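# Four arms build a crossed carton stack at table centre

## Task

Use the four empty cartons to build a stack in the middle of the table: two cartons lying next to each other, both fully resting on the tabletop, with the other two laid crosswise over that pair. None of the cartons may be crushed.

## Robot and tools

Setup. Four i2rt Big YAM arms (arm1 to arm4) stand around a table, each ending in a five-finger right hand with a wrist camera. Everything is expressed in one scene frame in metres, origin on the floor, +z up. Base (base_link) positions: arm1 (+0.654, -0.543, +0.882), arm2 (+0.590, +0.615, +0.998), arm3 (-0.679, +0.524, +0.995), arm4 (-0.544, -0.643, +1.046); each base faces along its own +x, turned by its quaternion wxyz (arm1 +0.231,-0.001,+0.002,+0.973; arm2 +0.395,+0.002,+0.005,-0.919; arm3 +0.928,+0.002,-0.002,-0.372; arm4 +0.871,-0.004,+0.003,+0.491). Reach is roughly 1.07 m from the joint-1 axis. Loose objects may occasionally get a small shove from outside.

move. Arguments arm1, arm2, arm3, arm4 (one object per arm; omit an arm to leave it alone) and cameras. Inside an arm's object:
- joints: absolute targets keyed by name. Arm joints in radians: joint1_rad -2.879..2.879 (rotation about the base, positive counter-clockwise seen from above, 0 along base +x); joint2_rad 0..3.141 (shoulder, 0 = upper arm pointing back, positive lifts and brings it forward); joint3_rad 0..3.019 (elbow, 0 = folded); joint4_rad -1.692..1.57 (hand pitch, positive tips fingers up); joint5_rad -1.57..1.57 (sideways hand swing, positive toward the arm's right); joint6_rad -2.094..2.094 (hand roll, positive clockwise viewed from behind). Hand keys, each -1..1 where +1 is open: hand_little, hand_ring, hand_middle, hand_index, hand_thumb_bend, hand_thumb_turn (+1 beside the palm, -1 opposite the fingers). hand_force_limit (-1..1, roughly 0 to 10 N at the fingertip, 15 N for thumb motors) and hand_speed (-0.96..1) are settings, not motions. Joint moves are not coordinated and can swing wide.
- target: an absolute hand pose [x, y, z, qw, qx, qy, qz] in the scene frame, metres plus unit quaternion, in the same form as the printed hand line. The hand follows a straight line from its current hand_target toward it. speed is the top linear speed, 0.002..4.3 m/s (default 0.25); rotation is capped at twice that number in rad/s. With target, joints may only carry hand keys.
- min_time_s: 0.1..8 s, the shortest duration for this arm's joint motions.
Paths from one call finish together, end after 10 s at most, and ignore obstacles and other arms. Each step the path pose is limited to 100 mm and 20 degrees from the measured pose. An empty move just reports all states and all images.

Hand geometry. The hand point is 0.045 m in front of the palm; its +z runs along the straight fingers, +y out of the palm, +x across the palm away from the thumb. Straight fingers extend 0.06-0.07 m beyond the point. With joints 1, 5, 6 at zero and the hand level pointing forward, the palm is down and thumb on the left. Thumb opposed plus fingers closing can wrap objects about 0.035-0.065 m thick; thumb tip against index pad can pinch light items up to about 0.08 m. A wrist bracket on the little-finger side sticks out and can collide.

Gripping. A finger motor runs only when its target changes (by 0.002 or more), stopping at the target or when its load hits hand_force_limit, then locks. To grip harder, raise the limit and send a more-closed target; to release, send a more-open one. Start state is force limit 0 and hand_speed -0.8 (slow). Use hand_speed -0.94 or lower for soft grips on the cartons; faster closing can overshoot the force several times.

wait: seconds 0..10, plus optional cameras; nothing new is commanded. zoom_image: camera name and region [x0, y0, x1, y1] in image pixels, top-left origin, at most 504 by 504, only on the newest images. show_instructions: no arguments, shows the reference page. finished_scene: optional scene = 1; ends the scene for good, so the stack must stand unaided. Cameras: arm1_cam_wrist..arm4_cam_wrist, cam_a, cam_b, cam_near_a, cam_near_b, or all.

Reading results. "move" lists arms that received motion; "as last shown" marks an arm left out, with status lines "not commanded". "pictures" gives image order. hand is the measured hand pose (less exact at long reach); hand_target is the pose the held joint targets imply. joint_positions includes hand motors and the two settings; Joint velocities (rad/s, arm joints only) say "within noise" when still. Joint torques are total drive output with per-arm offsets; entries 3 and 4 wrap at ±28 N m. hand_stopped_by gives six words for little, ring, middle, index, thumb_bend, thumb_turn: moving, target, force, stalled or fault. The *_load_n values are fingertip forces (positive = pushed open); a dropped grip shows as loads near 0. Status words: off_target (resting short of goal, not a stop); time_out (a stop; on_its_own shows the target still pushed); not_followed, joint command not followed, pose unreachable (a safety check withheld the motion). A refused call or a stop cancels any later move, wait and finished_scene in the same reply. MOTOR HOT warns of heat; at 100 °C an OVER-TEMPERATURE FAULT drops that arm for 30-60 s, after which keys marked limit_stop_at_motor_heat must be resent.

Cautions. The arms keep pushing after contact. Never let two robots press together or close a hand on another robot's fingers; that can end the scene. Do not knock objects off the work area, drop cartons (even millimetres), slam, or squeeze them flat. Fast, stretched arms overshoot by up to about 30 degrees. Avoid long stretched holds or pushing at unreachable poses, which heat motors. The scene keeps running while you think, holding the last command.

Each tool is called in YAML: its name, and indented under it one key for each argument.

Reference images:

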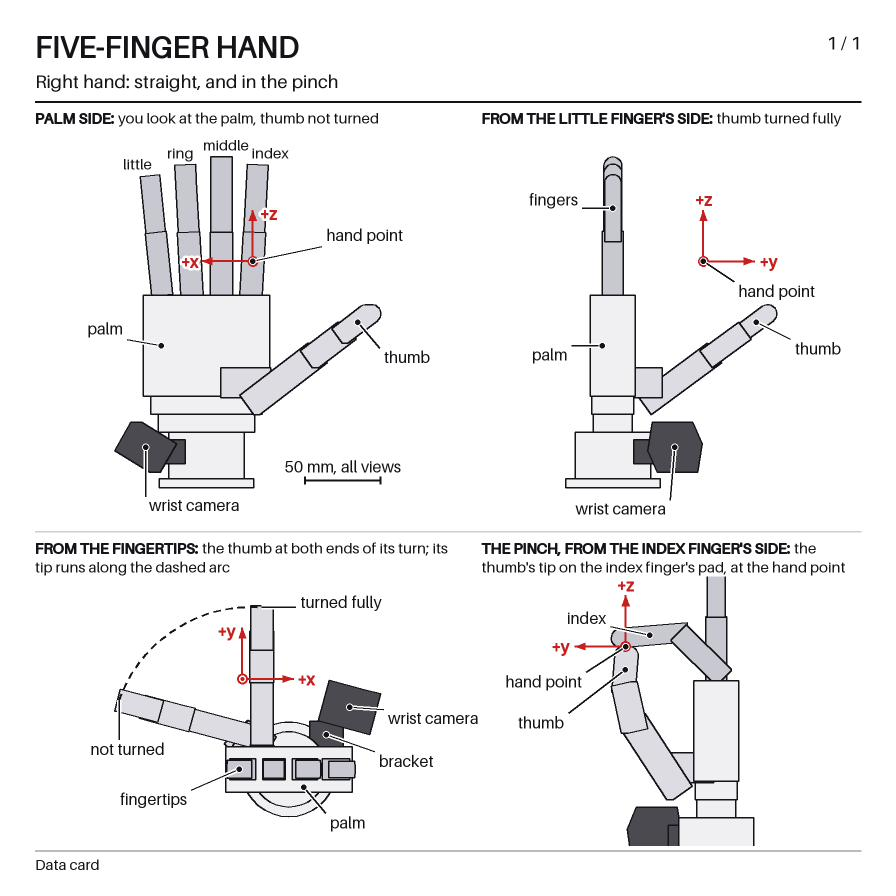

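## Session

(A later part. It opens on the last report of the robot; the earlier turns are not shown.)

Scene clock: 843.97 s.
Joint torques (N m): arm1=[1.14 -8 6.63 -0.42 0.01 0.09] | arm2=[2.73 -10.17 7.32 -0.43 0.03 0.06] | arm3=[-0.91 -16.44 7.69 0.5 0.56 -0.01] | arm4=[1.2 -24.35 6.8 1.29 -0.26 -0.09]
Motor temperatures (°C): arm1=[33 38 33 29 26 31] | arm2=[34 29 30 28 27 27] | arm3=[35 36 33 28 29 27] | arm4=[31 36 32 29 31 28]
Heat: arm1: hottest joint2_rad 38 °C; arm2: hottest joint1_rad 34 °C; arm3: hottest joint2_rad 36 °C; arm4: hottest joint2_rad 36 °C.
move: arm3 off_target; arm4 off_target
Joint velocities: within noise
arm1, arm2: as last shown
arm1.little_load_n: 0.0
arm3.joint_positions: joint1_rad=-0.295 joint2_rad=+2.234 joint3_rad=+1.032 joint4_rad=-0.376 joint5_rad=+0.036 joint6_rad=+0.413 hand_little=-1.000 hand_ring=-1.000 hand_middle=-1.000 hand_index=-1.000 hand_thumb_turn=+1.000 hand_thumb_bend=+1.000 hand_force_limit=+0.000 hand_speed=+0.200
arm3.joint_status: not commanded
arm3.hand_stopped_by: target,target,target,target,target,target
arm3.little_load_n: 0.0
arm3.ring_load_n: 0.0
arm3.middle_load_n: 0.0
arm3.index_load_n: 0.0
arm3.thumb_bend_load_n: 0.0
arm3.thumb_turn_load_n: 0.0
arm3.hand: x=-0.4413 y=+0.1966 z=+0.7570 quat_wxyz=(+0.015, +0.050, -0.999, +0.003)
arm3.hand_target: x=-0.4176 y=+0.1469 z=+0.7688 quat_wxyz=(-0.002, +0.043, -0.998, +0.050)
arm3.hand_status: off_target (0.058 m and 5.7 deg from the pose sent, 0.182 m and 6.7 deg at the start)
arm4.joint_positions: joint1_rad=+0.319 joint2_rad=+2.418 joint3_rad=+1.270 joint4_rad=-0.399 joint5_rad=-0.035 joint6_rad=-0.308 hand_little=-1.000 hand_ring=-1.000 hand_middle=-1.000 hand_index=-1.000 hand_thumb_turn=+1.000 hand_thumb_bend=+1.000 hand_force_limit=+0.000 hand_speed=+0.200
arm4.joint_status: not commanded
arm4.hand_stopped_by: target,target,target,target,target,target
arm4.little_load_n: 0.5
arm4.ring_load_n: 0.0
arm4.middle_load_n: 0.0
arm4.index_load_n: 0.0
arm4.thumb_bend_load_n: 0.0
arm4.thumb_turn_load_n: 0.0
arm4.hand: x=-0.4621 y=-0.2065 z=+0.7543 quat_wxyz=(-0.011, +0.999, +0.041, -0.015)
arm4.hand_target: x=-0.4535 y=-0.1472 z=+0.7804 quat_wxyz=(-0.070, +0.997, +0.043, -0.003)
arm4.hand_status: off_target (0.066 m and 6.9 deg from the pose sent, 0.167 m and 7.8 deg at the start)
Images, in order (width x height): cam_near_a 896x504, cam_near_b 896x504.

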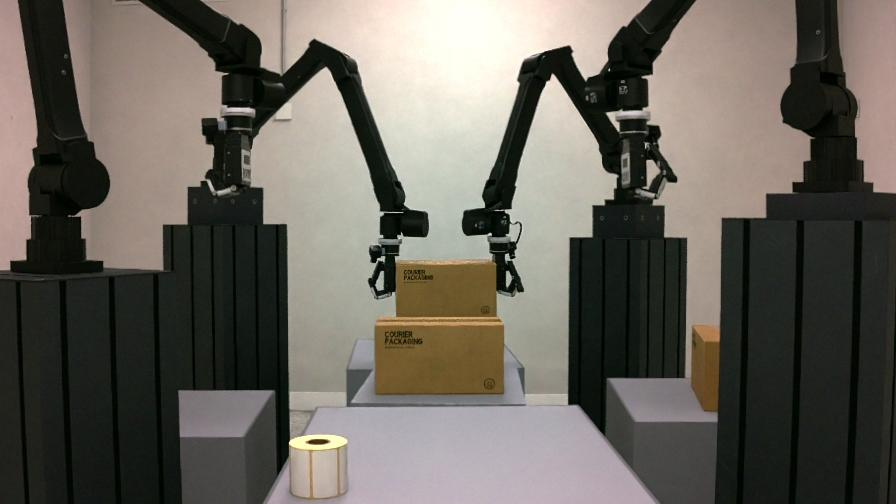

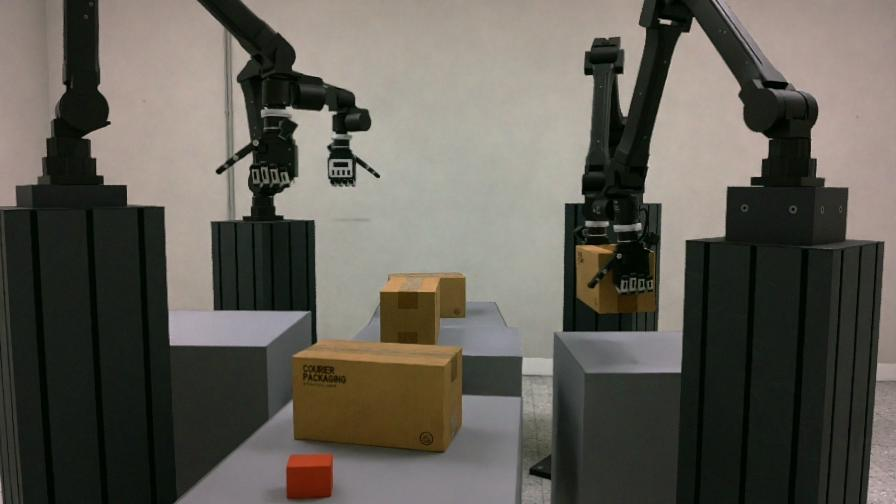

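move:
  arm3: {"target":[-0.2459,0.1472,0.770,0.001,-0.0216,0.9987,-0.050],"speed":0.08}
  arm4: {"target":[-0.2948,-0.1406,0.780,-0.070,0.9975,0.0216,-0.0015],"speed":0.08}
  cameras: ["cam_near_a","cam_near_b"]

move:
  arm3: {"target":[-0.0825,0.1487,0.780,0,0,0.9987,-0.050],"speed":0.08}
  arm4: {"target":[-0.1437,-0.1368,0.787,-0.070,0.9975,0,0],"speed":0.08}
  cameras: ["cam_near_a","cam_near_b","cam_a"]

zoom_image:
  camera: "cam_near_a"
  region: [350, 200, 570, 350]

zoom_image:
  camera: "cam_near_b"
  region: [340, 200, 600, 380]

Scene clock: 851.77 s.
Joint torques (N m): arm1=[1.2 -8.06 6.57 -0.39 0 0.09] | arm2=[2.49 -9.99 7.41 -0.55 -0.04 0.07] | arm3=[-2.37 -19.31 9.48 0.53 0.92 -0.2] | arm4=[2.55 -24.35 8.51 1.37 -0.62 0.08]
Motor temperatures (°C): arm1=[33 38 33 29 26 31] | arm2=[34 29 30 28 27 27] | arm3=[35 36 33 28 29 27] | arm4=[31 36 33 29 31 28]
Heat: arm1: hottest joint2_rad 38 °C; arm2: hottest joint1_rad 34 °C; arm3: hottest joint2_rad 36 °C; arm4: hottest joint2_rad 36 °C.
move: arm3 off_target; arm4 off_target
Joint velocities: within noise
arm1.joint_positions: joint1_rad=-0.054 joint2_rad=+1.366 joint3_rad=+1.026 joint4_rad=-1.220 joint5_rad=+0.003 joint6_rad=+1.048 hand_little=-1.000 hand_ring=-1.000 hand_middle=-1.000 hand_index=-1.000 hand_thumb_turn=+1.000 hand_thumb_bend=+1.000 hand_force_limit=+0.000 hand_speed=+0.200
arm1.joint_status: not commanded
arm1.hand_stopped_by: target,target,target,target,target,target
arm1.little_load_n: 0.0
arm1.ring_load_n: 0.0
arm1.middle_load_n: 0.0
arm1.index_load_n: 0.0
arm1.thumb_bend_load_n: 0.0
arm1.thumb_turn_load_n: 0.0
arm1.hand: x=+0.2989 y=-0.4162 z=+1.0000 quat_wxyz=(-0.002, +1.000, +0.001, -0.003)
arm1.hand_target: x=+0.3000 y=-0.4199 z=+1.0000 quat_wxyz=(+0.000, +1.000, +0.000, +0.000)
arm1.hand_status: not commanded
arm2.joint_positions: joint1_rad=-0.107 joint2_rad=+1.565 joint3_rad=+0.897 joint4_rad=-0.882 joint5_rad=-0.010 joint6_rad=-0.861 hand_little=-1.000 hand_ring=-1.000 hand_middle=-1.000 hand_index=-1.000 hand_thumb_turn=+1.000 hand_thumb_bend=+1.000 hand_force_limit=+0.000 hand_speed=+0.200
arm2.joint_status: not commanded
arm2.hand_stopped_by: target,target,target,target,target,target
arm2.little_load_n: 0.0
arm2.ring_load_n: 0.0
arm2.middle_load_n: 0.0
arm2.index_load_n: 0.0
arm2.thumb_bend_load_n: 0.0
arm2.thumb_turn_load_n: -0.5
arm2.hand: x=+0.3224 y=+0.4196 z=+0.9997 quat_wxyz=(+0.005, -0.003, -1.000, +0.005)
arm2.hand_target: x=+0.3298 y=+0.4200 z=+1.0000 quat_wxyz=(+0.000, +0.000, -1.000, +0.000)
arm2.hand_status: not commanded
arm3.joint_positions: joint1_rad=-0.018 joint2_rad=+2.360 joint3_rad=+1.365 joint4_rad=-0.607 joint5_rad=+0.054 joint6_rad=+0.734 hand_little=-1.000 hand_ring=-1.000 hand_middle=-1.000 hand_index=-1.000 hand_thumb_turn=+1.000 hand_thumb_bend=+1.000 hand_force_limit=+0.000 hand_speed=+0.200
arm3.joint_status: not commanded
arm3.hand_stopped_by: target,target,target,target,target,target
arm3.little_load_n: 0.0
arm3.ring_load_n: 0.0
arm3.middle_load_n: 0.0
arm3.index_load_n: 0.0
arm3.thumb_bend_load_n: 0.0
arm3.thumb_turn_load_n: 0.0
arm3.hand: x=-0.2757 y=+0.1996 z=+0.7552 quat_wxyz=(+0.027, +0.029, -0.999, +0.006)
arm3.hand_target: x=-0.2485 y=+0.1490 z=+0.7740 quat_wxyz=(-0.001, +0.021, -0.998, +0.051)
arm3.hand_status: off_target (0.062 m and 6.0 deg from the pose sent, 0.202 m and 6.5 deg at the start)
arm4.joint_positions: joint1_rad=+0.045 joint2_rad=+2.475 joint3_rad=+1.469 joint4_rad=-0.554 joint5_rad=-0.058 joint6_rad=-0.539 hand_little=-1.000 hand_ring=-1.000 hand_middle=-1.000 hand_index=-1.000 hand_thumb_turn=+1.000 hand_thumb_bend=+1.000 hand_force_limit=+0.000 hand_speed=+0.200
arm4.joint_status: not commanded
arm4.hand_stopped_by: target,target,target,target,target,target
arm4.little_load_n: 0.5
arm4.ring_load_n: 0.0
arm4.middle_load_n: 0.0
arm4.index_load_n: 0.0
arm4.thumb_bend_load_n: 0.0
arm4.thumb_turn_load_n: 0.0
arm4.hand: x=-0.3106 y=-0.2029 z=+0.7607 quat_wxyz=(-0.014, +0.999, +0.020, -0.024)
arm4.hand_target: x=-0.2966 y=-0.1431 z=+0.7845 quat_wxyz=(-0.071, +0.997, +0.022, -0.003)
arm4.hand_status: off_target (0.067 m and 6.9 deg from the pose sent, 0.182 m and 7.3 deg at the start)
Images, in order (width x height): cam_near_a 896x504, cam_near_b 896x504.

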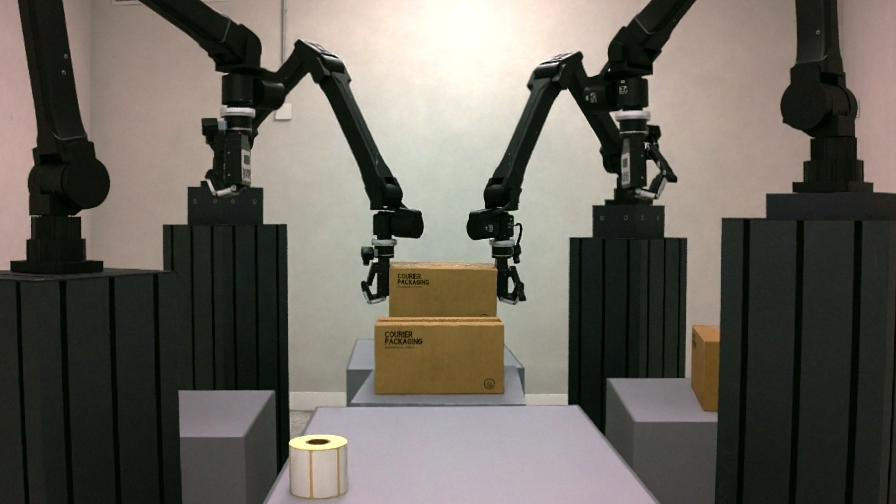

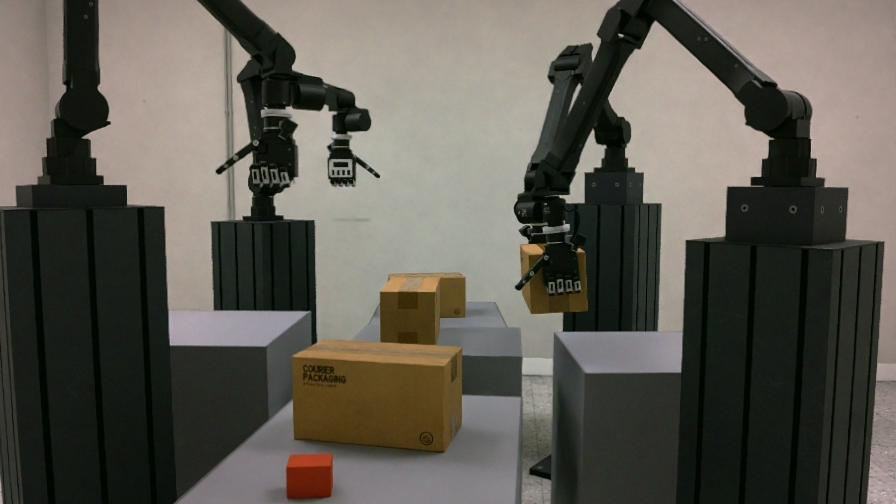

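Scene clock: 854.67 s.
Joint torques (N m): arm1=[1.2 -8.12 6.61 -0.36 -0.01 0.09] | arm2=[2.43 -10.34 7.47 -0.62 0.07 0.07] | arm3=[-3.72 -23.36 11.17 0.44 1.39 -0.33] | arm4=[4.13 -27.46 9.73 1.58 -0.92 0.1]
Motor temperatures (°C): arm1=[33 38 33 29 26 31] | arm2=[34 29 30 28 27 27] | arm3=[35 36 33 28 29 27] | arm4=[31 36 33 29 31 28]
Heat: arm1: hottest joint2_rad 38 °C; arm2: hottest joint1_rad 34 °C; arm3: hottest joint2_rad 36 °C; arm4: hottest joint2_rad 36 °C.
move: arm3 off_target; arm4 off_target
Joint velocities: within noise
arm1, arm2: as last shown
arm1.thumb_bend_load_n: -0.5
arm2.thumb_turn_load_n: 0.0
arm3.joint_positions: joint1_rad=+0.170 joint2_rad=+2.582 joint3_rad=+1.895 joint4_rad=-0.925 joint5_rad=+0.058 joint6_rad=+0.960 hand_little=-1.000 hand_ring=-1.000 hand_middle=-1.000 hand_index=-1.000 hand_thumb_turn=+1.000 hand_thumb_bend=+1.000 hand_force_limit=+0.000 hand_speed=+0.200
arm3.joint_status: not commanded
arm3.hand_stopped_by: target,target,target,target,target,target
arm3.little_load_n: 0.0
arm3.ring_load_n: 0.0
arm3.middle_load_n: 0.0
arm3.index_load_n: 0.0
arm3.thumb_bend_load_n: 0.0
arm3.thumb_turn_load_n: 0.0
arm3.hand: x=-0.1046 y=+0.2049 z=+0.7586 quat_wxyz=(+0.030, +0.009, -0.999, +0.011)
arm3.hand_target: x=-0.0865 y=+0.1504 z=+0.7832 quat_wxyz=(+0.001, -0.001, -0.999, +0.051)
arm3.hand_status: off_target (0.064 m and 5.8 deg from the pose sent, 0.201 m and 6.7 deg at the start)
arm4.joint_positions: joint1_rad=-0.166 joint2_rad=+2.625 joint3_rad=+1.847 joint4_rad=-0.792 joint5_rad=-0.071 joint6_rad=-0.693 hand_little=-1.000 hand_ring=-1.000 hand_middle=-1.000 hand_index=-1.000 hand_thumb_turn=+1.000 hand_thumb_bend=+1.000 hand_force_limit=+0.000 hand_speed=+0.200
arm4.joint_status: not commanded
arm4.hand_stopped_by: target,target,target,target,target,target
arm4.little_load_n: 0.0
arm4.ring_load_n: 0.5
arm4.middle_load_n: 0.0
arm4.index_load_n: 0.0
arm4.thumb_bend_load_n: 0.0
arm4.thumb_turn_load_n: 0.0
arm4.hand: x=-0.1587 y=-0.1985 z=+0.7624 quat_wxyz=(-0.018, +0.999, -0.009, -0.028)
arm4.hand_target: x=-0.1468 y=-0.1395 z=+0.7909 quat_wxyz=(-0.071, +0.997, +0.001, -0.001)
arm4.hand_status: off_target (0.068 m and 6.8 deg from the pose sent, 0.181 m and 7.4 deg at the start)
pictures: cam_a, cam_near_a, cam_near_b
Images, in order (width x height): cam_a 896x504, cam_near_a 896x504, cam_near_b 896x504.

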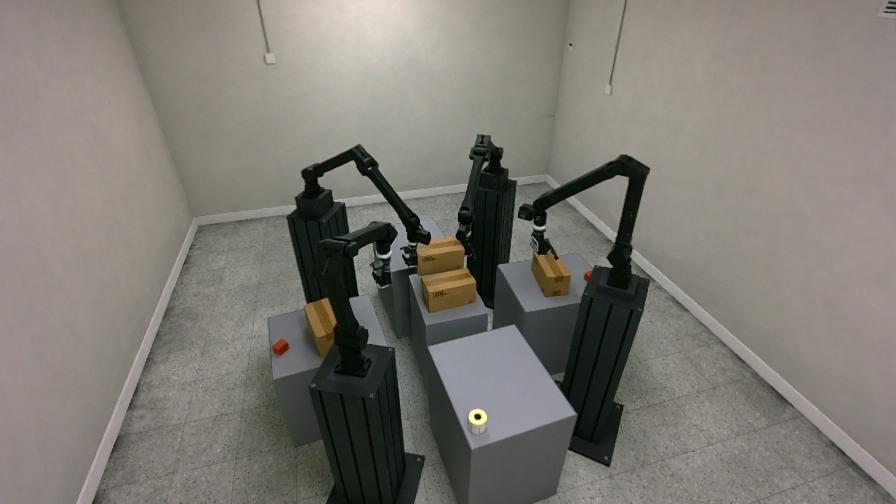

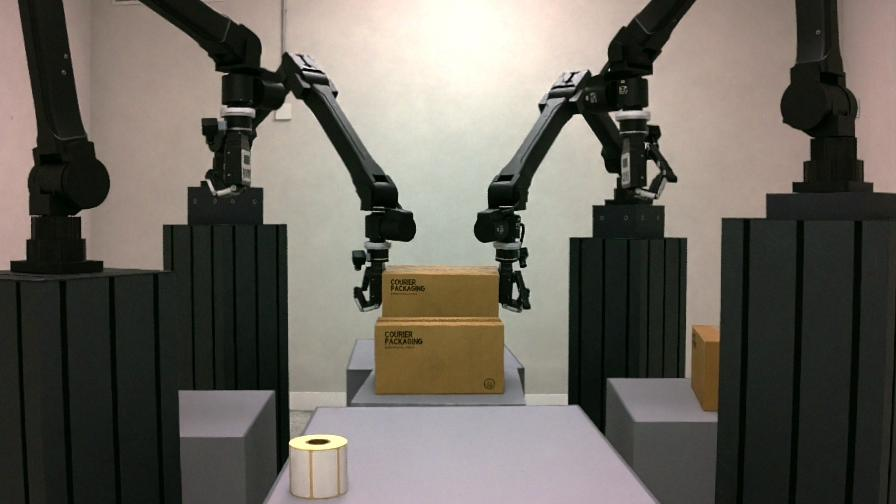

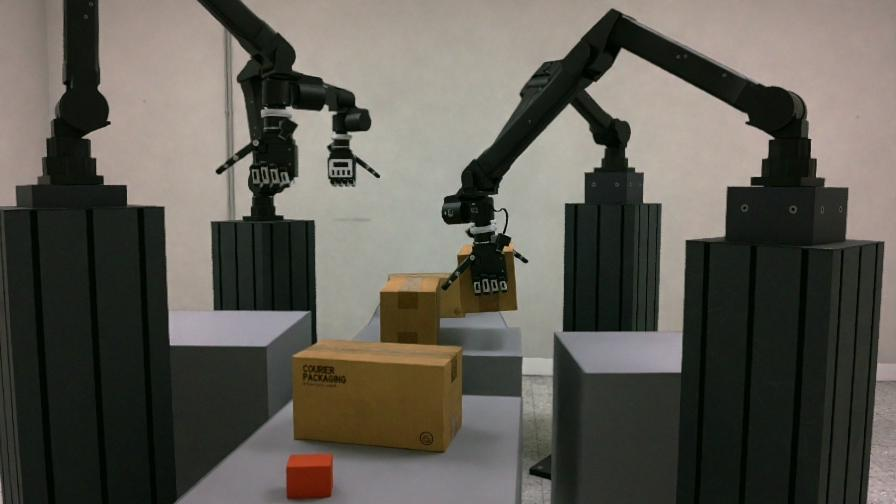

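Scaled by 2.291 from the camera's image (finer frame: 1280x720).

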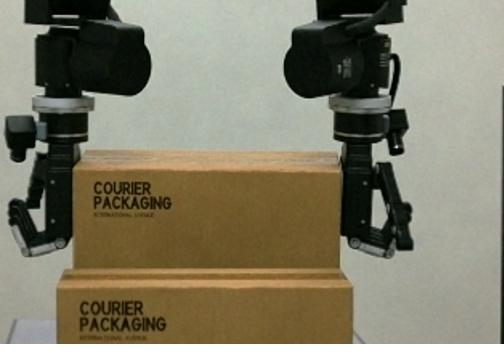

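Scaled by 1.938 from the camera's image (finer frame: 1280x720).

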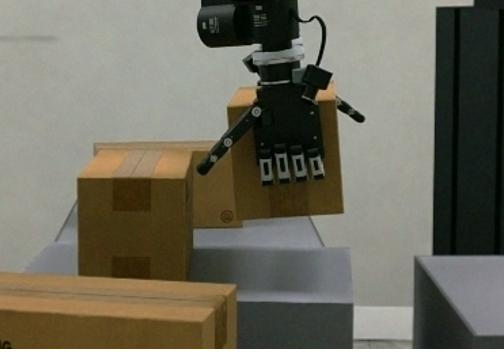

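move:
  arm3: {"target":[-0.0485,0.1487,0.780,0,0,0.9987,-0.050],"speed":0.05}
  arm4: {"target":[-0.1097,-0.1368,0.787,-0.070,0.9975,0,0],"speed":0.05}
  cameras: ["cam_near_a","cam_near_b"]

zoom_image:
  camera: "cam_near_b"
  region: [340, 200, 600, 380]

zoom_image:
  camera: "cam_near_a"
  region: [350, 200, 570, 350]

Scene clock: 873.77 s.
Joint torques (N m): arm1=[0.97 -8.06 6.57 -0.39 0.02 0.11] | arm2=[2.02 -9.99 7.36 -0.43 0 0.04] | arm3=[-4.07 -24.35 11.58 0.5 1.35 -0.35] | arm4=[4.01 -27.93 10.02 1.37 -0.98 0.08]
Motor temperatures (°C): arm1=[33 38 33 29 26 31] | arm2=[33 29 30 28 27 27] | arm3=[35 38 36 28 30 27] | arm4=[31 38 34 29 31 28]
Heat: arm1: hottest joint2_rad 38 °C; arm2: hottest joint1_rad 33 °C; arm3: hottest joint2_rad 38 °C; arm4: hottest joint2_rad 38 °C.
move: arm3 off_target; arm4 off_target
Joint velocities: within noise
arm1, arm2: as last shown
arm1.thumb_bend_load_n: 0.0
arm3.joint_positions: joint1_rad=+0.200 joint2_rad=+2.659 joint3_rad=+2.058 joint4_rad=-1.013 joint5_rad=+0.060 joint6_rad=+0.990 hand_little=-1.000 hand_ring=-1.000 hand_middle=-1.000 hand_index=-1.000 hand_thumb_turn=+1.000 hand_thumb_bend=+1.000 hand_force_limit=+0.000 hand_speed=+0.200
arm3.joint_status: not commanded
arm3.hand_stopped_by: target,target,target,target,target,target
arm3.little_load_n: 0.0
arm3.ring_load_n: 0.0
arm3.middle_load_n: 0.0
arm3.index_load_n: 0.0
arm3.thumb_bend_load_n: 0.0
arm3.thumb_turn_load_n: -0.5
arm3.hand: x=-0.0687 y=+0.2052 z=+0.7572 quat_wxyz=(+0.031, +0.010, -0.999, +0.013)
arm3.hand_target: x=-0.0527 y=+0.1504 z=+0.7828 quat_wxyz=(+0.000, -0.001, -0.999, +0.052)
arm3.hand_status: off_target (0.064 m and 5.7 deg from the pose sent, 0.082 m and 5.8 deg at the start)
arm4.joint_positions: joint1_rad=-0.206 joint2_rad=+2.679 joint3_rad=+1.965 joint4_rad=-0.859 joint5_rad=-0.074 joint6_rad=-0.728 hand_little=-1.000 hand_ring=-1.000 hand_middle=-1.000 hand_index=-1.000 hand_thumb_turn=+1.000 hand_thumb_bend=+1.000 hand_force_limit=+0.000 hand_speed=+0.200
arm4.joint_status: not commanded
arm4.hand_stopped_by: target,target,target,target,target,target
arm4.little_load_n: 0.5
arm4.ring_load_n: 0.0
arm4.middle_load_n: 0.0
arm4.index_load_n: 0.0
arm4.thumb_bend_load_n: -0.5
arm4.thumb_turn_load_n: 0.0
arm4.hand: x=-0.1243 y=-0.1985 z=+0.7608 quat_wxyz=(-0.019, +0.999, -0.011, -0.029)
arm4.hand_target: x=-0.1130 y=-0.1395 z=+0.7907 quat_wxyz=(-0.071, +0.997, +0.001, -0.001)
arm4.hand_status: off_target (0.069 m and 6.8 deg from the pose sent, 0.082 m and 6.8 deg at the start)
Images, in order (width x height): cam_near_a 896x504, cam_near_b 896x504.

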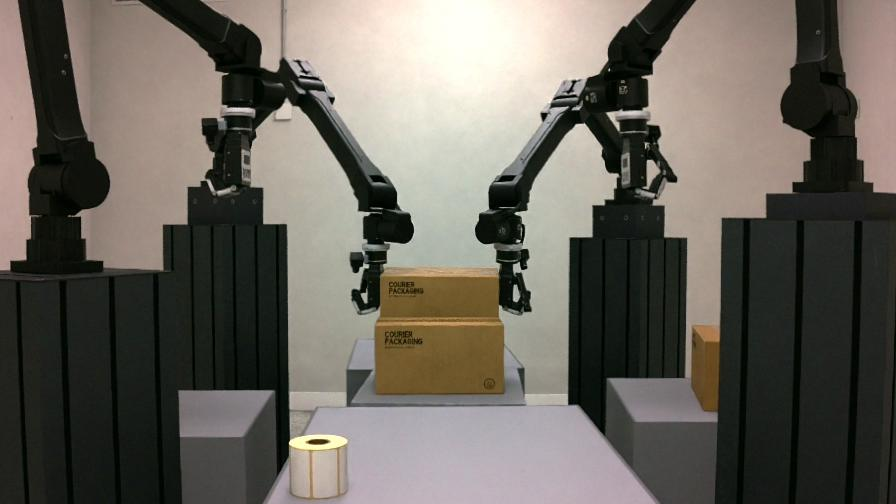

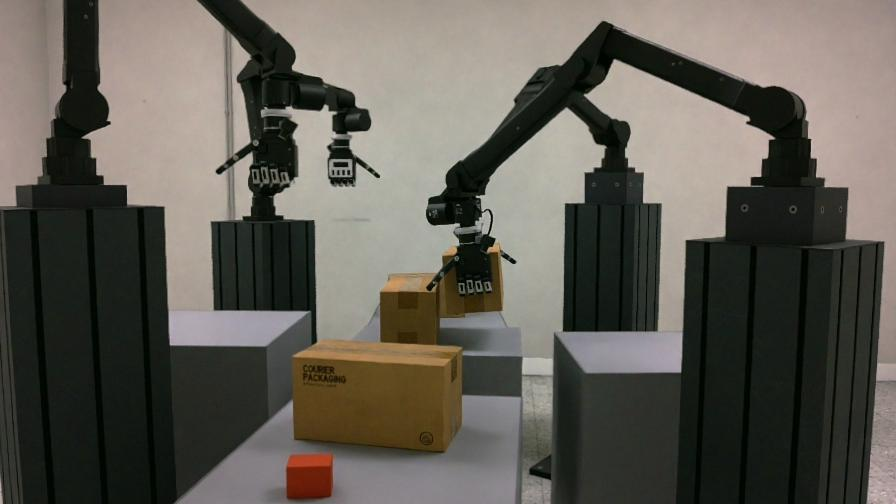

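Scaled by 1.938 from the camera's image (finer frame: 1280x720).

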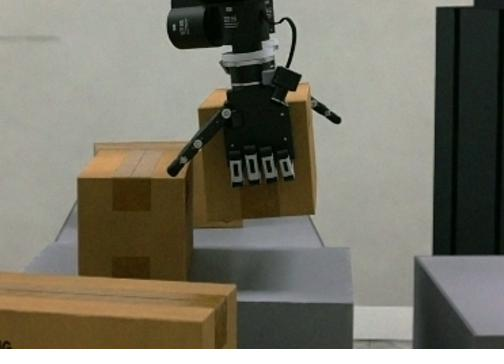

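Scaled by 2.291 from the camera's image (finer frame: 1280x720).

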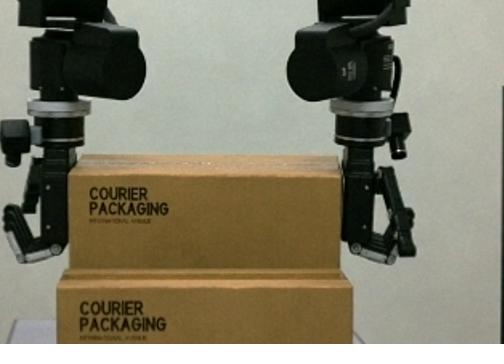

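move:
  arm3: {"target":[-0.0385,0.1487,0.720,0,0,0.9987,-0.050],"speed":0.05}
  arm4: {"target":[-0.0997,-0.1368,0.727,-0.070,0.9975,0,0],"speed":0.05}
  cameras: ["cam_near_a","cam_near_b"]

zoom_image:
  camera: "cam_near_b"
  region: [340, 200, 600, 380]

zoom_image:
  camera: "cam_near_a"
  region: [350, 200, 570, 350]

Scene clock: 884.47 s.
Joint torques (N m): arm1=[0.91 -8.12 6.6 -0.34 0 0.11] | arm2=[2.26 -9.99 7.45 -0.5 0.02 0.05] | arm3=[-4.31 -23.53 10.92 1.37 1.2 -0.38] | arm4=[3.96 -27.4 9.62 1.92 -0.84 0.12]
Motor temperatures (°C): arm1=[33 38 33 29 26 31] | arm2=[33 29 30 28 27 27] | arm3=[35 37 37 28 30 27] | arm4=[31 38 35 29 32 28]
Heat: arm1: hottest joint2_rad 38 °C; arm2: hottest joint1_rad 33 °C; arm3: hottest joint2_rad 37 °C; arm4: hottest joint2_rad 38 °C.
move: arm3 off_target; arm4 off_target
Joint velocities: within noise
arm1, arm2: as last shown
arm2.ring_load_n: 0.5
arm3.joint_positions: joint1_rad=+0.210 joint2_rad=+2.781 joint3_rad=+2.185 joint4_rad=-1.013 joint5_rad=+0.065 joint6_rad=+0.998 hand_little=-1.000 hand_ring=-1.000 hand_middle=-1.000 hand_index=-1.000 hand_thumb_turn=+1.000 hand_thumb_bend=+1.000 hand_force_limit=+0.000 hand_speed=+0.200
arm3.joint_status: not commanded
arm3.hand_stopped_by: target,target,target,target,target,target
arm3.little_load_n: 0.0
arm3.ring_load_n: 0.0
arm3.middle_load_n: 0.0
arm3.index_load_n: 0.0
arm3.thumb_bend_load_n: 0.0
arm3.thumb_turn_load_n: 0.0
arm3.hand: x=-0.0535 y=+0.2035 z=+0.7128 quat_wxyz=(+0.030, +0.011, -0.999, +0.016)
arm3.hand_target: x=-0.0427 y=+0.1501 z=+0.7232 quat_wxyz=(+0.001, -0.001, -0.999, +0.052)
arm3.hand_status: off_target (0.057 m and 5.4 deg from the pose sent, 0.074 m and 5.7 deg at the start)
arm4.joint_positions: joint1_rad=-0.220 joint2_rad=+2.807 joint3_rad=+2.087 joint4_rad=-0.854 joint5_rad=-0.080 joint6_rad=-0.744 hand_little=-1.000 hand_ring=-1.000 hand_middle=-1.000 hand_index=-1.000 hand_thumb_turn=+1.000 hand_thumb_bend=+1.000 hand_force_limit=+0.000 hand_speed=+0.200
arm4.joint_status: not commanded
arm4.hand_stopped_by: target,target,target,target,target,target
arm4.little_load_n: 0.0
arm4.ring_load_n: 0.0
arm4.middle_load_n: 0.0
arm4.index_load_n: 0.0
arm4.thumb_bend_load_n: -0.5
arm4.thumb_turn_load_n: 0.0
arm4.hand: x=-0.1115 y=-0.1986 z=+0.7109 quat_wxyz=(-0.021, +0.999, -0.010, -0.031)
arm4.hand_target: x=-0.1031 y=-0.1391 z=+0.7314 quat_wxyz=(-0.071, +0.997, +0.001, -0.002)
arm4.hand_status: off_target (0.065 m and 6.7 deg from the pose sent, 0.075 m and 6.8 deg at the start)
Images, in order (width x height): cam_near_a 896x504, cam_near_b 896x504.

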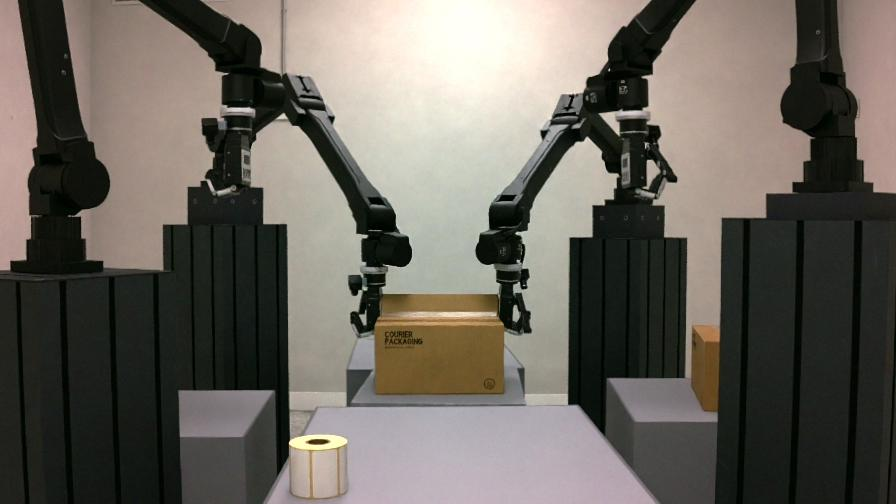

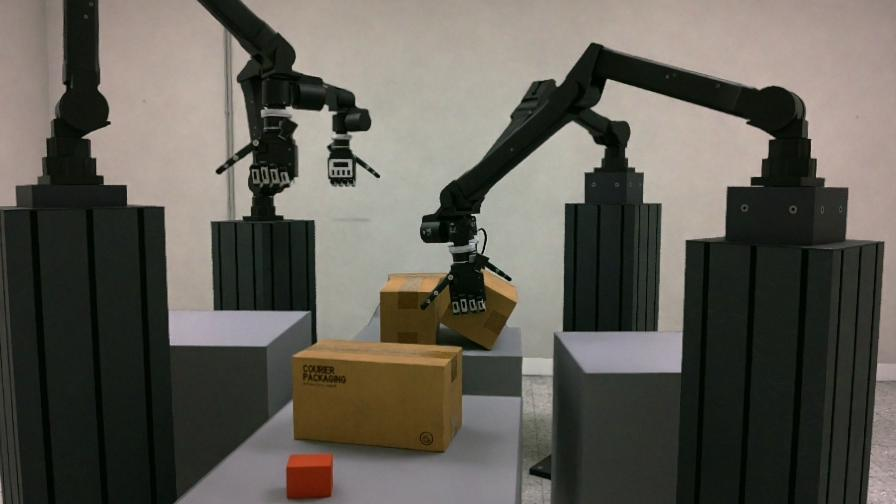

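Scaled by 1.938 from the camera's image (finer frame: 1280x720).

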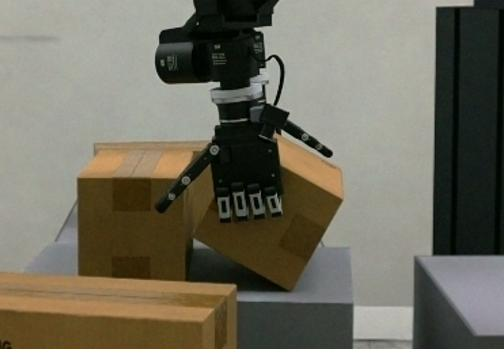

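Scaled by 2.291 from the camera's image (finer frame: 1280x720).

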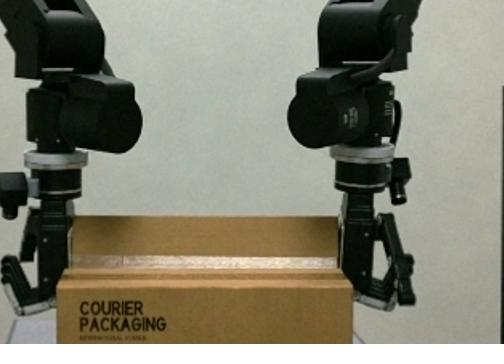

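move:
  arm3: {"target":[-0.0485,0.1487,0.780,0,0,0.9987,-0.050],"speed":0.06}
  arm4: {"target":[-0.1097,-0.1368,0.787,-0.070,0.9975,0,0],"speed":0.06}

move:
  arm3: {"target":[-0.0765,0.1487,0.770,0,0,0.9987,-0.050],"speed":0.06}
  arm4: {"target":[-0.1377,-0.1368,0.777,-0.070,0.9975,0,0],"speed":0.06}
  cameras: ["cam_near_a","cam_near_b"]

zoom_image:
  camera: "cam_near_b"
  region: [340, 200, 600, 380]

zoom_image:
  camera: "cam_near_a"
  region: [350, 200, 570, 350]

Scene clock: 893.03 s.
Joint torques (N m): arm1=[0.79 -8.06 6.6 -0.38 0.01 0.1] | arm2=[2.14 -10.29 7.25 -0.54 0.03 0.07] | arm3=[-4.78 -27.93 7.2 0.68 1.33 -0.44] | arm4=[5.3 -31.97 7.05 1.43 -0.96 0.07]
Motor temperatures (°C): arm1=[33 37 33 29 26 31] | arm2=[33 29 30 28 27 27] | arm3=[35 38 38 28 31 27] | arm4=[31 39 35 29 32 28]
Heat: arm1: hottest joint2_rad 37 °C; arm2: hottest joint1_rad 33 °C; arm3: hottest joint2_rad 38 °C; arm4: hottest joint2_rad 39 °C.
move: arm3 off_target; arm4 off_target
Joint velocities: within noise
arm1, arm2: as last shown
arm2.ring_load_n: 0.0
arm3.joint_positions: joint1_rad=+0.211 joint2_rad=+2.713 joint3_rad=+2.146 joint4_rad=-1.028 joint5_rad=+0.061 joint6_rad=+0.998 hand_little=-1.000 hand_ring=-1.000 hand_middle=-1.000 hand_index=-1.000 hand_thumb_turn=+1.000 hand_thumb_bend=+1.000 hand_force_limit=+0.000 hand_speed=+0.200
arm3.joint_status: not commanded
arm3.hand_stopped_by: target,target,target,target,target,target
arm3.little_load_n: 0.0
arm3.ring_load_n: 0.0
arm3.middle_load_n: 0.0
arm3.index_load_n: 0.0
arm3.thumb_bend_load_n: 0.0
arm3.thumb_turn_load_n: 0.0
arm3.hand: x=-0.0497 y=+0.2021 z=+0.7476 quat_wxyz=(+0.023, +0.011, -1.000, +0.018)
arm3.hand_target: x=-0.0505 y=+0.1499 z=+0.7801 quat_wxyz=(+0.002, -0.001, -0.999, +0.051)
arm3.hand_status: off_target (0.062 m and 4.7 deg from the pose sent, 0.087 m and 5.3 deg at the start)
arm4.joint_positions: joint1_rad=-0.220 joint2_rad=+2.722 joint3_rad=+2.012 joint4_rad=-0.862 joint5_rad=-0.075 joint6_rad=-0.728 hand_little=-1.000 hand_ring=-1.000 hand_middle=-1.000 hand_index=-1.000 hand_thumb_turn=+1.000 hand_thumb_bend=+1.000 hand_force_limit=+0.000 hand_speed=+0.200
arm4.joint_status: not commanded
arm4.hand_stopped_by: target,target,target,target,target,target
arm4.little_load_n: 0.0
arm4.ring_load_n: 0.0
arm4.middle_load_n: 0.0
arm4.index_load_n: 0.0
arm4.thumb_bend_load_n: 0.0
arm4.thumb_turn_load_n: 0.0
arm4.hand: x=-0.1142 y=-0.2009 z=+0.7458 quat_wxyz=(-0.020, +0.999, -0.019, -0.029)
arm4.hand_target: x=-0.1128 y=-0.1393 z=+0.7887 quat_wxyz=(-0.071, +0.997, +0.001, -0.002)
arm4.hand_status: off_target (0.076 m and 6.9 deg from the pose sent, 0.098 m and 6.7 deg at the start)
pictures: none

Scene clock: 894.23 s.
Joint torques (N m): arm1=[0.91 -8.18 6.6 -0.34 0.01 0.09] | arm2=[2.37 -10.52 7.24 -0.66 0.06 0.02] | arm3=[-5.48 -27.05 6.68 1.76 1.06 -0.48] | arm4=[5.01 -30.74 6.48 2.14 -0.74 0]
Motor temperatures (°C): arm1=[33 37 33 29 26 31] | arm2=[33 29 30 28 27 27] | arm3=[35 38 38 28 31 27] | arm4=[31 39 35 29 32 28]
Heat: arm1: hottest joint2_rad 37 °C; arm2: hottest joint1_rad 33 °C; arm3: hottest joint2_rad 38 °C; arm4: hottest joint2_rad 39 °C.
move: arm3 off_target; arm4 off_target
Joint velocities: within noise
arm1, arm2: as last shown
arm3.joint_positions: joint1_rad=+0.195 joint2_rad=+2.658 joint3_rad=+2.010 joint4_rad=-0.968 joint5_rad=+0.068 joint6_rad=+0.980 hand_little=-1.000 hand_ring=-1.000 hand_middle=-1.000 hand_index=-1.000 hand_thumb_turn=+1.000 hand_thumb_bend=+1.000 hand_force_limit=+0.000 hand_speed=+0.200
arm3.joint_status: not commanded
arm3.hand_stopped_by: target,target,target,target,target,target
arm3.little_load_n: 0.0
arm3.ring_load_n: 0.0
arm3.middle_load_n: 0.0
arm3.index_load_n: 0.0
arm3.thumb_bend_load_n: 0.0
arm3.thumb_turn_load_n: 0.0
arm3.hand: x=-0.0811 y=+0.2076 z=+0.7424 quat_wxyz=(+0.034, +0.013, -0.999, +0.015)
arm3.hand_target: x=-0.0793 y=+0.1501 z=+0.7709 quat_wxyz=(+0.003, -0.001, -0.999, +0.051)
arm3.hand_status: off_target (0.065 m and 5.8 deg from the pose sent, 0.064 m and 4.7 deg at the start)
arm4.joint_positions: joint1_rad=-0.183 joint2_rad=+2.692 joint3_rad=+1.928 joint4_rad=-0.811 joint5_rad=-0.077 joint6_rad=-0.690 hand_little=-1.000 hand_ring=-1.000 hand_middle=-1.000 hand_index=-1.000 hand_thumb_turn=+1.000 hand_thumb_bend=+1.000 hand_force_limit=+0.000 hand_speed=+0.200
arm4.joint_status: not commanded
arm4.hand_stopped_by: target,target,target,target,target,target
arm4.little_load_n: 0.0
arm4.ring_load_n: 0.0
arm4.middle_load_n: 0.0
arm4.index_load_n: 0.0
arm4.thumb_bend_load_n: -0.5
arm4.thumb_turn_load_n: 0.0
arm4.hand: x=-0.1452 y=-0.1966 z=+0.7423 quat_wxyz=(-0.019, +0.999, -0.019, -0.031)
arm4.hand_target: x=-0.1404 y=-0.1389 z=+0.7791 quat_wxyz=(-0.071, +0.998, +0.000, -0.002)
arm4.hand_status: off_target (0.070 m and 7.2 deg from the pose sent, 0.075 m and 6.9 deg at the start)
Images, in order (width x height): cam_near_a 896x504, cam_near_b 896x504.

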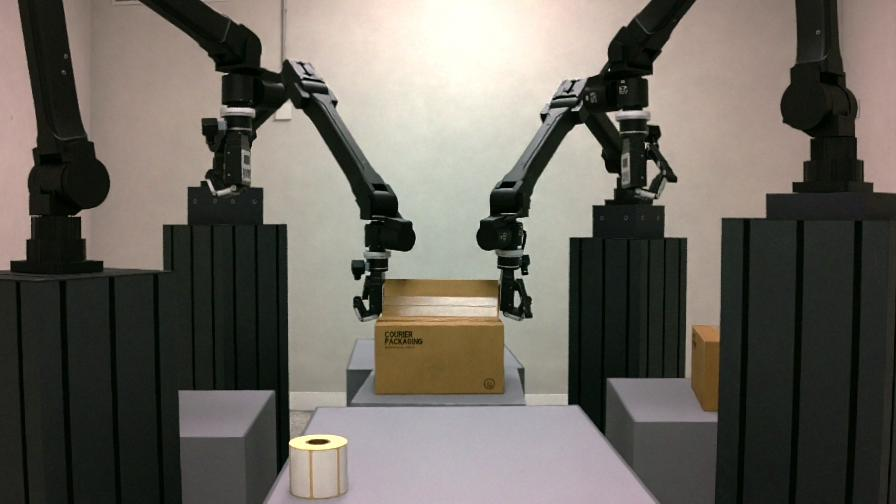

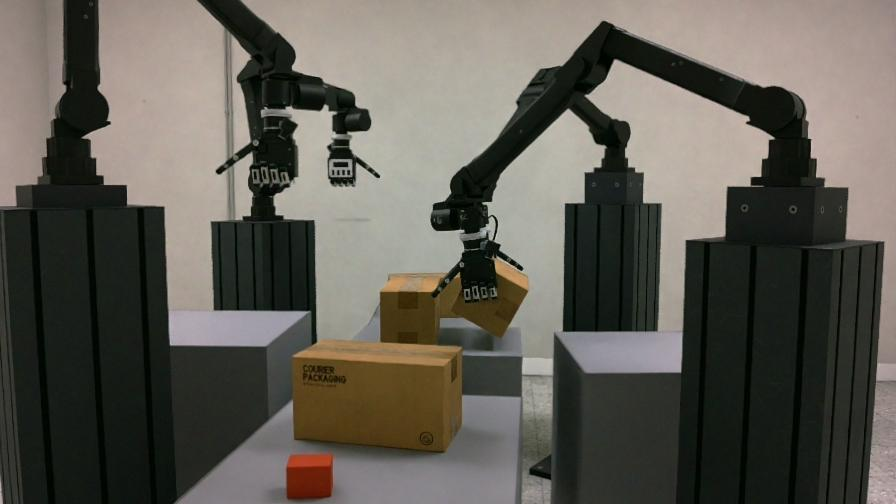

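Scaled by 1.938 from the camera's image (finer frame: 1280x720).

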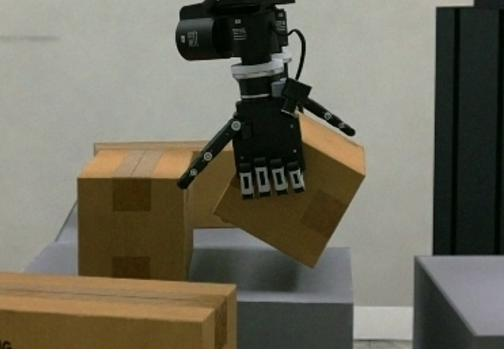

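Scaled by 2.291 from the camera's image (finer frame: 1280x720).

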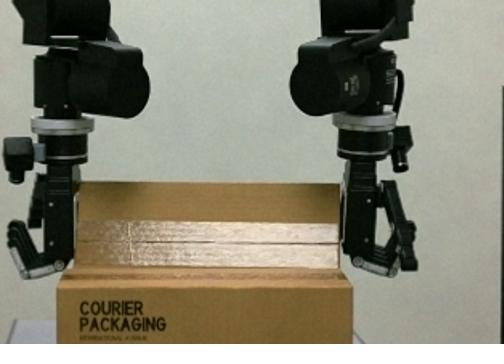

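move:
  arm3: {"target":[-0.0765,0.1487,0.730,0,0,0.9987,-0.050],"speed":0.05}
  arm4: {"target":[-0.1377,-0.1368,0.737,-0.070,0.9975,0,0],"speed":0.05}

move:
  arm3: {"target":[-0.0765,0.1487,0.700,0,0,0.9987,-0.050],"speed":0.03}
  arm4: {"target":[-0.1377,-0.1368,0.707,-0.070,0.9975,0,0],"speed":0.03}
  cameras: ["cam_near_a","cam_near_b"]

zoom_image:
  camera: "cam_near_b"
  region: [340, 200, 600, 380]

Scene clock: 901.73 s.
Joint torques (N m): arm1=[0.97 -8 6.58 -0.34 0.01 0.09] | arm2=[2.08 -10.17 7.43 -0.5 0.03 0.04] | arm3=[-5.13 -23.77 8.72 1.63 1.06 -0.43] | arm4=[4.54 -27.87 8.77 1.8 -0.74 -0.03]
Motor temperatures (°C): arm1=[33 37 33 29 26 31] | arm2=[33 29 30 28 27 27] | arm3=[35 38 38 28 31 27] | arm4=[31 40 35 29 32 28]
Heat: arm1: hottest joint2_rad 37 °C; arm2: hottest joint1_rad 33 °C; arm3: hottest joint2_rad 38 °C; arm4: hottest joint2_rad 40 °C.
move: arm3 off_target; arm4 off_target
Joint velocities: within noise
arm1, arm2: as last shown
arm1.middle_load_n: 0.5
arm2.ring_load_n: 0.5
arm3.joint_positions: joint1_rad=+0.189 joint2_rad=+2.691 joint3_rad=+2.005 joint4_rad=-0.920 joint5_rad=+0.067 joint6_rad=+0.974 hand_little=-1.000 hand_ring=-1.000 hand_middle=-1.000 hand_index=-1.000 hand_thumb_turn=+1.000 hand_thumb_bend=+1.000 hand_force_limit=+0.000 hand_speed=+0.200
arm3.joint_status: not commanded
arm3.hand_stopped_by: target,target,target,target,target,target
arm3.little_load_n: 0.0
arm3.ring_load_n: 0.0
arm3.middle_load_n: 0.0
arm3.index_load_n: 0.0
arm3.thumb_bend_load_n: 0.0
arm3.thumb_turn_load_n: 0.0
arm3.hand: x=-0.0850 y=+0.2055 z=+0.7189 quat_wxyz=(+0.030, +0.012, -0.999, +0.017)
arm3.hand_target: x=-0.0798 y=+0.1501 z=+0.7324 quat_wxyz=(+0.002, -0.001, -0.999, +0.051)
arm3.hand_status: off_target (0.059 m and 5.2 deg from the pose sent, 0.060 m and 5.8 deg at the start)
arm4.joint_positions: joint1_rad=-0.179 joint2_rad=+2.733 joint3_rad=+1.935 joint4_rad=-0.770 joint5_rad=-0.076 joint6_rad=-0.685 hand_little=-1.000 hand_ring=-1.000 hand_middle=-1.000 hand_index=-1.000 hand_thumb_turn=+1.000 hand_thumb_bend=+1.000 hand_force_limit=+0.000 hand_speed=+0.200
arm4.joint_status: not commanded
arm4.hand_stopped_by: target,target,target,target,target,target
arm4.little_load_n: 0.0
arm4.ring_load_n: 0.0
arm4.middle_load_n: 0.0
arm4.index_load_n: 0.0
arm4.thumb_bend_load_n: -0.5
arm4.thumb_turn_load_n: 0.0
arm4.hand: x=-0.1498 y=-0.1981 z=+0.7170 quat_wxyz=(-0.020, +0.999, -0.019, -0.029)
arm4.hand_target: x=-0.1408 y=-0.1392 z=+0.7407 quat_wxyz=(-0.071, +0.998, +0.001, -0.001)
arm4.hand_status: off_target (0.066 m and 6.9 deg from the pose sent, 0.061 m and 7.2 deg at the start)
pictures: none

Scene clock: 903.60 s.
Joint torques (N m): arm1=[0.91 -8.23 6.63 -0.42 0 0.09] | arm2=[2.32 -10.05 7.39 -0.51 0.04 0.07] | arm3=[-5.3 -21.54 9.72 1.91 1.24 -0.44] | arm4=[4.48 -25.82 8.96 2.09 -0.92 0.09]
Motor temperatures (°C): arm1=[33 37 33 29 26 31] | arm2=[33 29 30 28 27 27] | arm3=[35 38 38 28 31 27] | arm4=[31 40 35 29 32 28]
Heat: arm1: hottest joint2_rad 37 °C; arm2: hottest joint1_rad 33 °C; arm3: hottest joint2_rad 38 °C; arm4: hottest joint2_rad 40 °C.
move: arm3 off_target; arm4 off_target
Joint velocities: within noise
arm1, arm2: as last shown
arm1.middle_load_n: 0.0
arm1.thumb_turn_load_n: 0.5
arm2.ring_load_n: 0.0
arm2.thumb_bend_load_n: -0.5
arm3.joint_positions: joint1_rad=+0.191 joint2_rad=+2.715 joint3_rad=+2.017 joint4_rad=-0.897 joint5_rad=+0.062 joint6_rad=+0.974 hand_little=-1.000 hand_ring=-1.000 hand_middle=-1.000 hand_index=-1.000 hand_thumb_turn=+1.000 hand_thumb_bend=+1.000 hand_force_limit=+0.000 hand_speed=+0.200
arm3.joint_status: not commanded
arm3.hand_stopped_by: target,target,target,target,target,target
arm3.little_load_n: 0.0
arm3.ring_load_n: 0.0
arm3.middle_load_n: 0.0
arm3.index_load_n: 0.0
arm3.thumb_bend_load_n: 0.0
arm3.thumb_turn_load_n: 0.0
arm3.hand: x=-0.0825 y=+0.2064 z=+0.7059 quat_wxyz=(+0.025, +0.013, -0.999, +0.018)
arm3.hand_target: x=-0.0807 y=+0.1505 z=+0.7032 quat_wxyz=(+0.001, -0.001, -0.999, +0.051)
arm3.hand_status: off_target (0.058 m and 4.9 deg from the pose sent, 0.060 m and 5.2 deg at the start)
arm4.joint_positions: joint1_rad=-0.182 joint2_rad=+2.777 joint3_rad=+1.978 joint4_rad=-0.758 joint5_rad=-0.072 joint6_rad=-0.702 hand_little=-1.000 hand_ring=-1.000 hand_middle=-1.000 hand_index=-1.000 hand_thumb_turn=+1.000 hand_thumb_bend=+1.000 hand_force_limit=+0.000 hand_speed=+0.200
arm4.joint_status: not commanded
arm4.hand_stopped_by: target,target,target,target,target,target
arm4.little_load_n: 0.0
arm4.ring_load_n: 0.0
arm4.middle_load_n: 0.0
arm4.index_load_n: 0.0
arm4.thumb_bend_load_n: 0.0
arm4.thumb_turn_load_n: 0.0
arm4.hand: x=-0.1424 y=-0.1955 z=+0.6996 quat_wxyz=(-0.024, +0.999, -0.012, -0.023)
arm4.hand_target: x=-0.1405 y=-0.1391 z=+0.7110 quat_wxyz=(-0.071, +0.997, +0.001, -0.001)
arm4.hand_status: off_target (0.059 m and 6.0 deg from the pose sent, 0.063 m and 6.9 deg at the start)
Images, in order (width x height): cam_near_a 896x504, cam_near_b 896x504.

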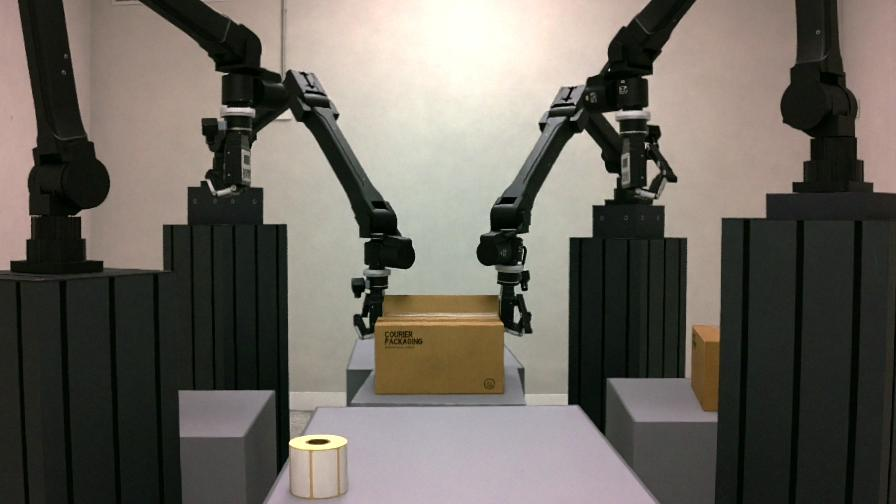

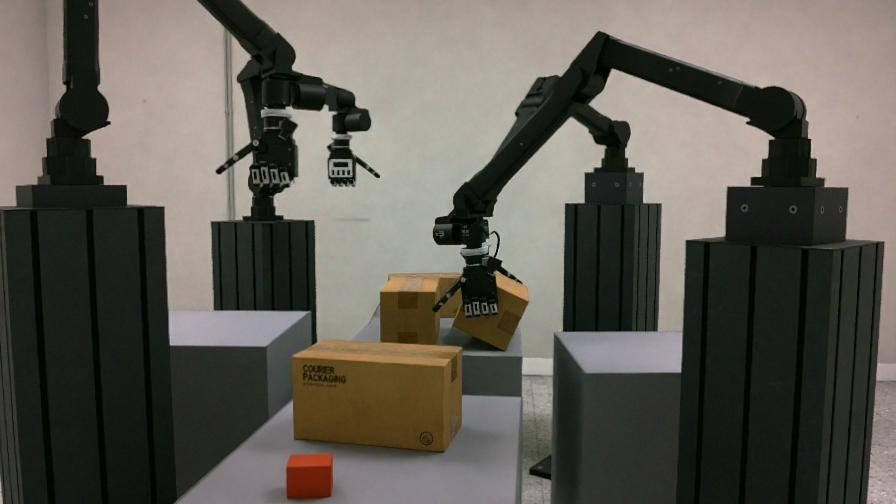

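Scaled by 1.938 from the camera's image (finer frame: 1280x720).

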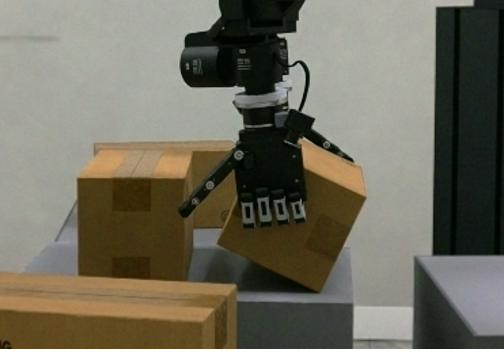

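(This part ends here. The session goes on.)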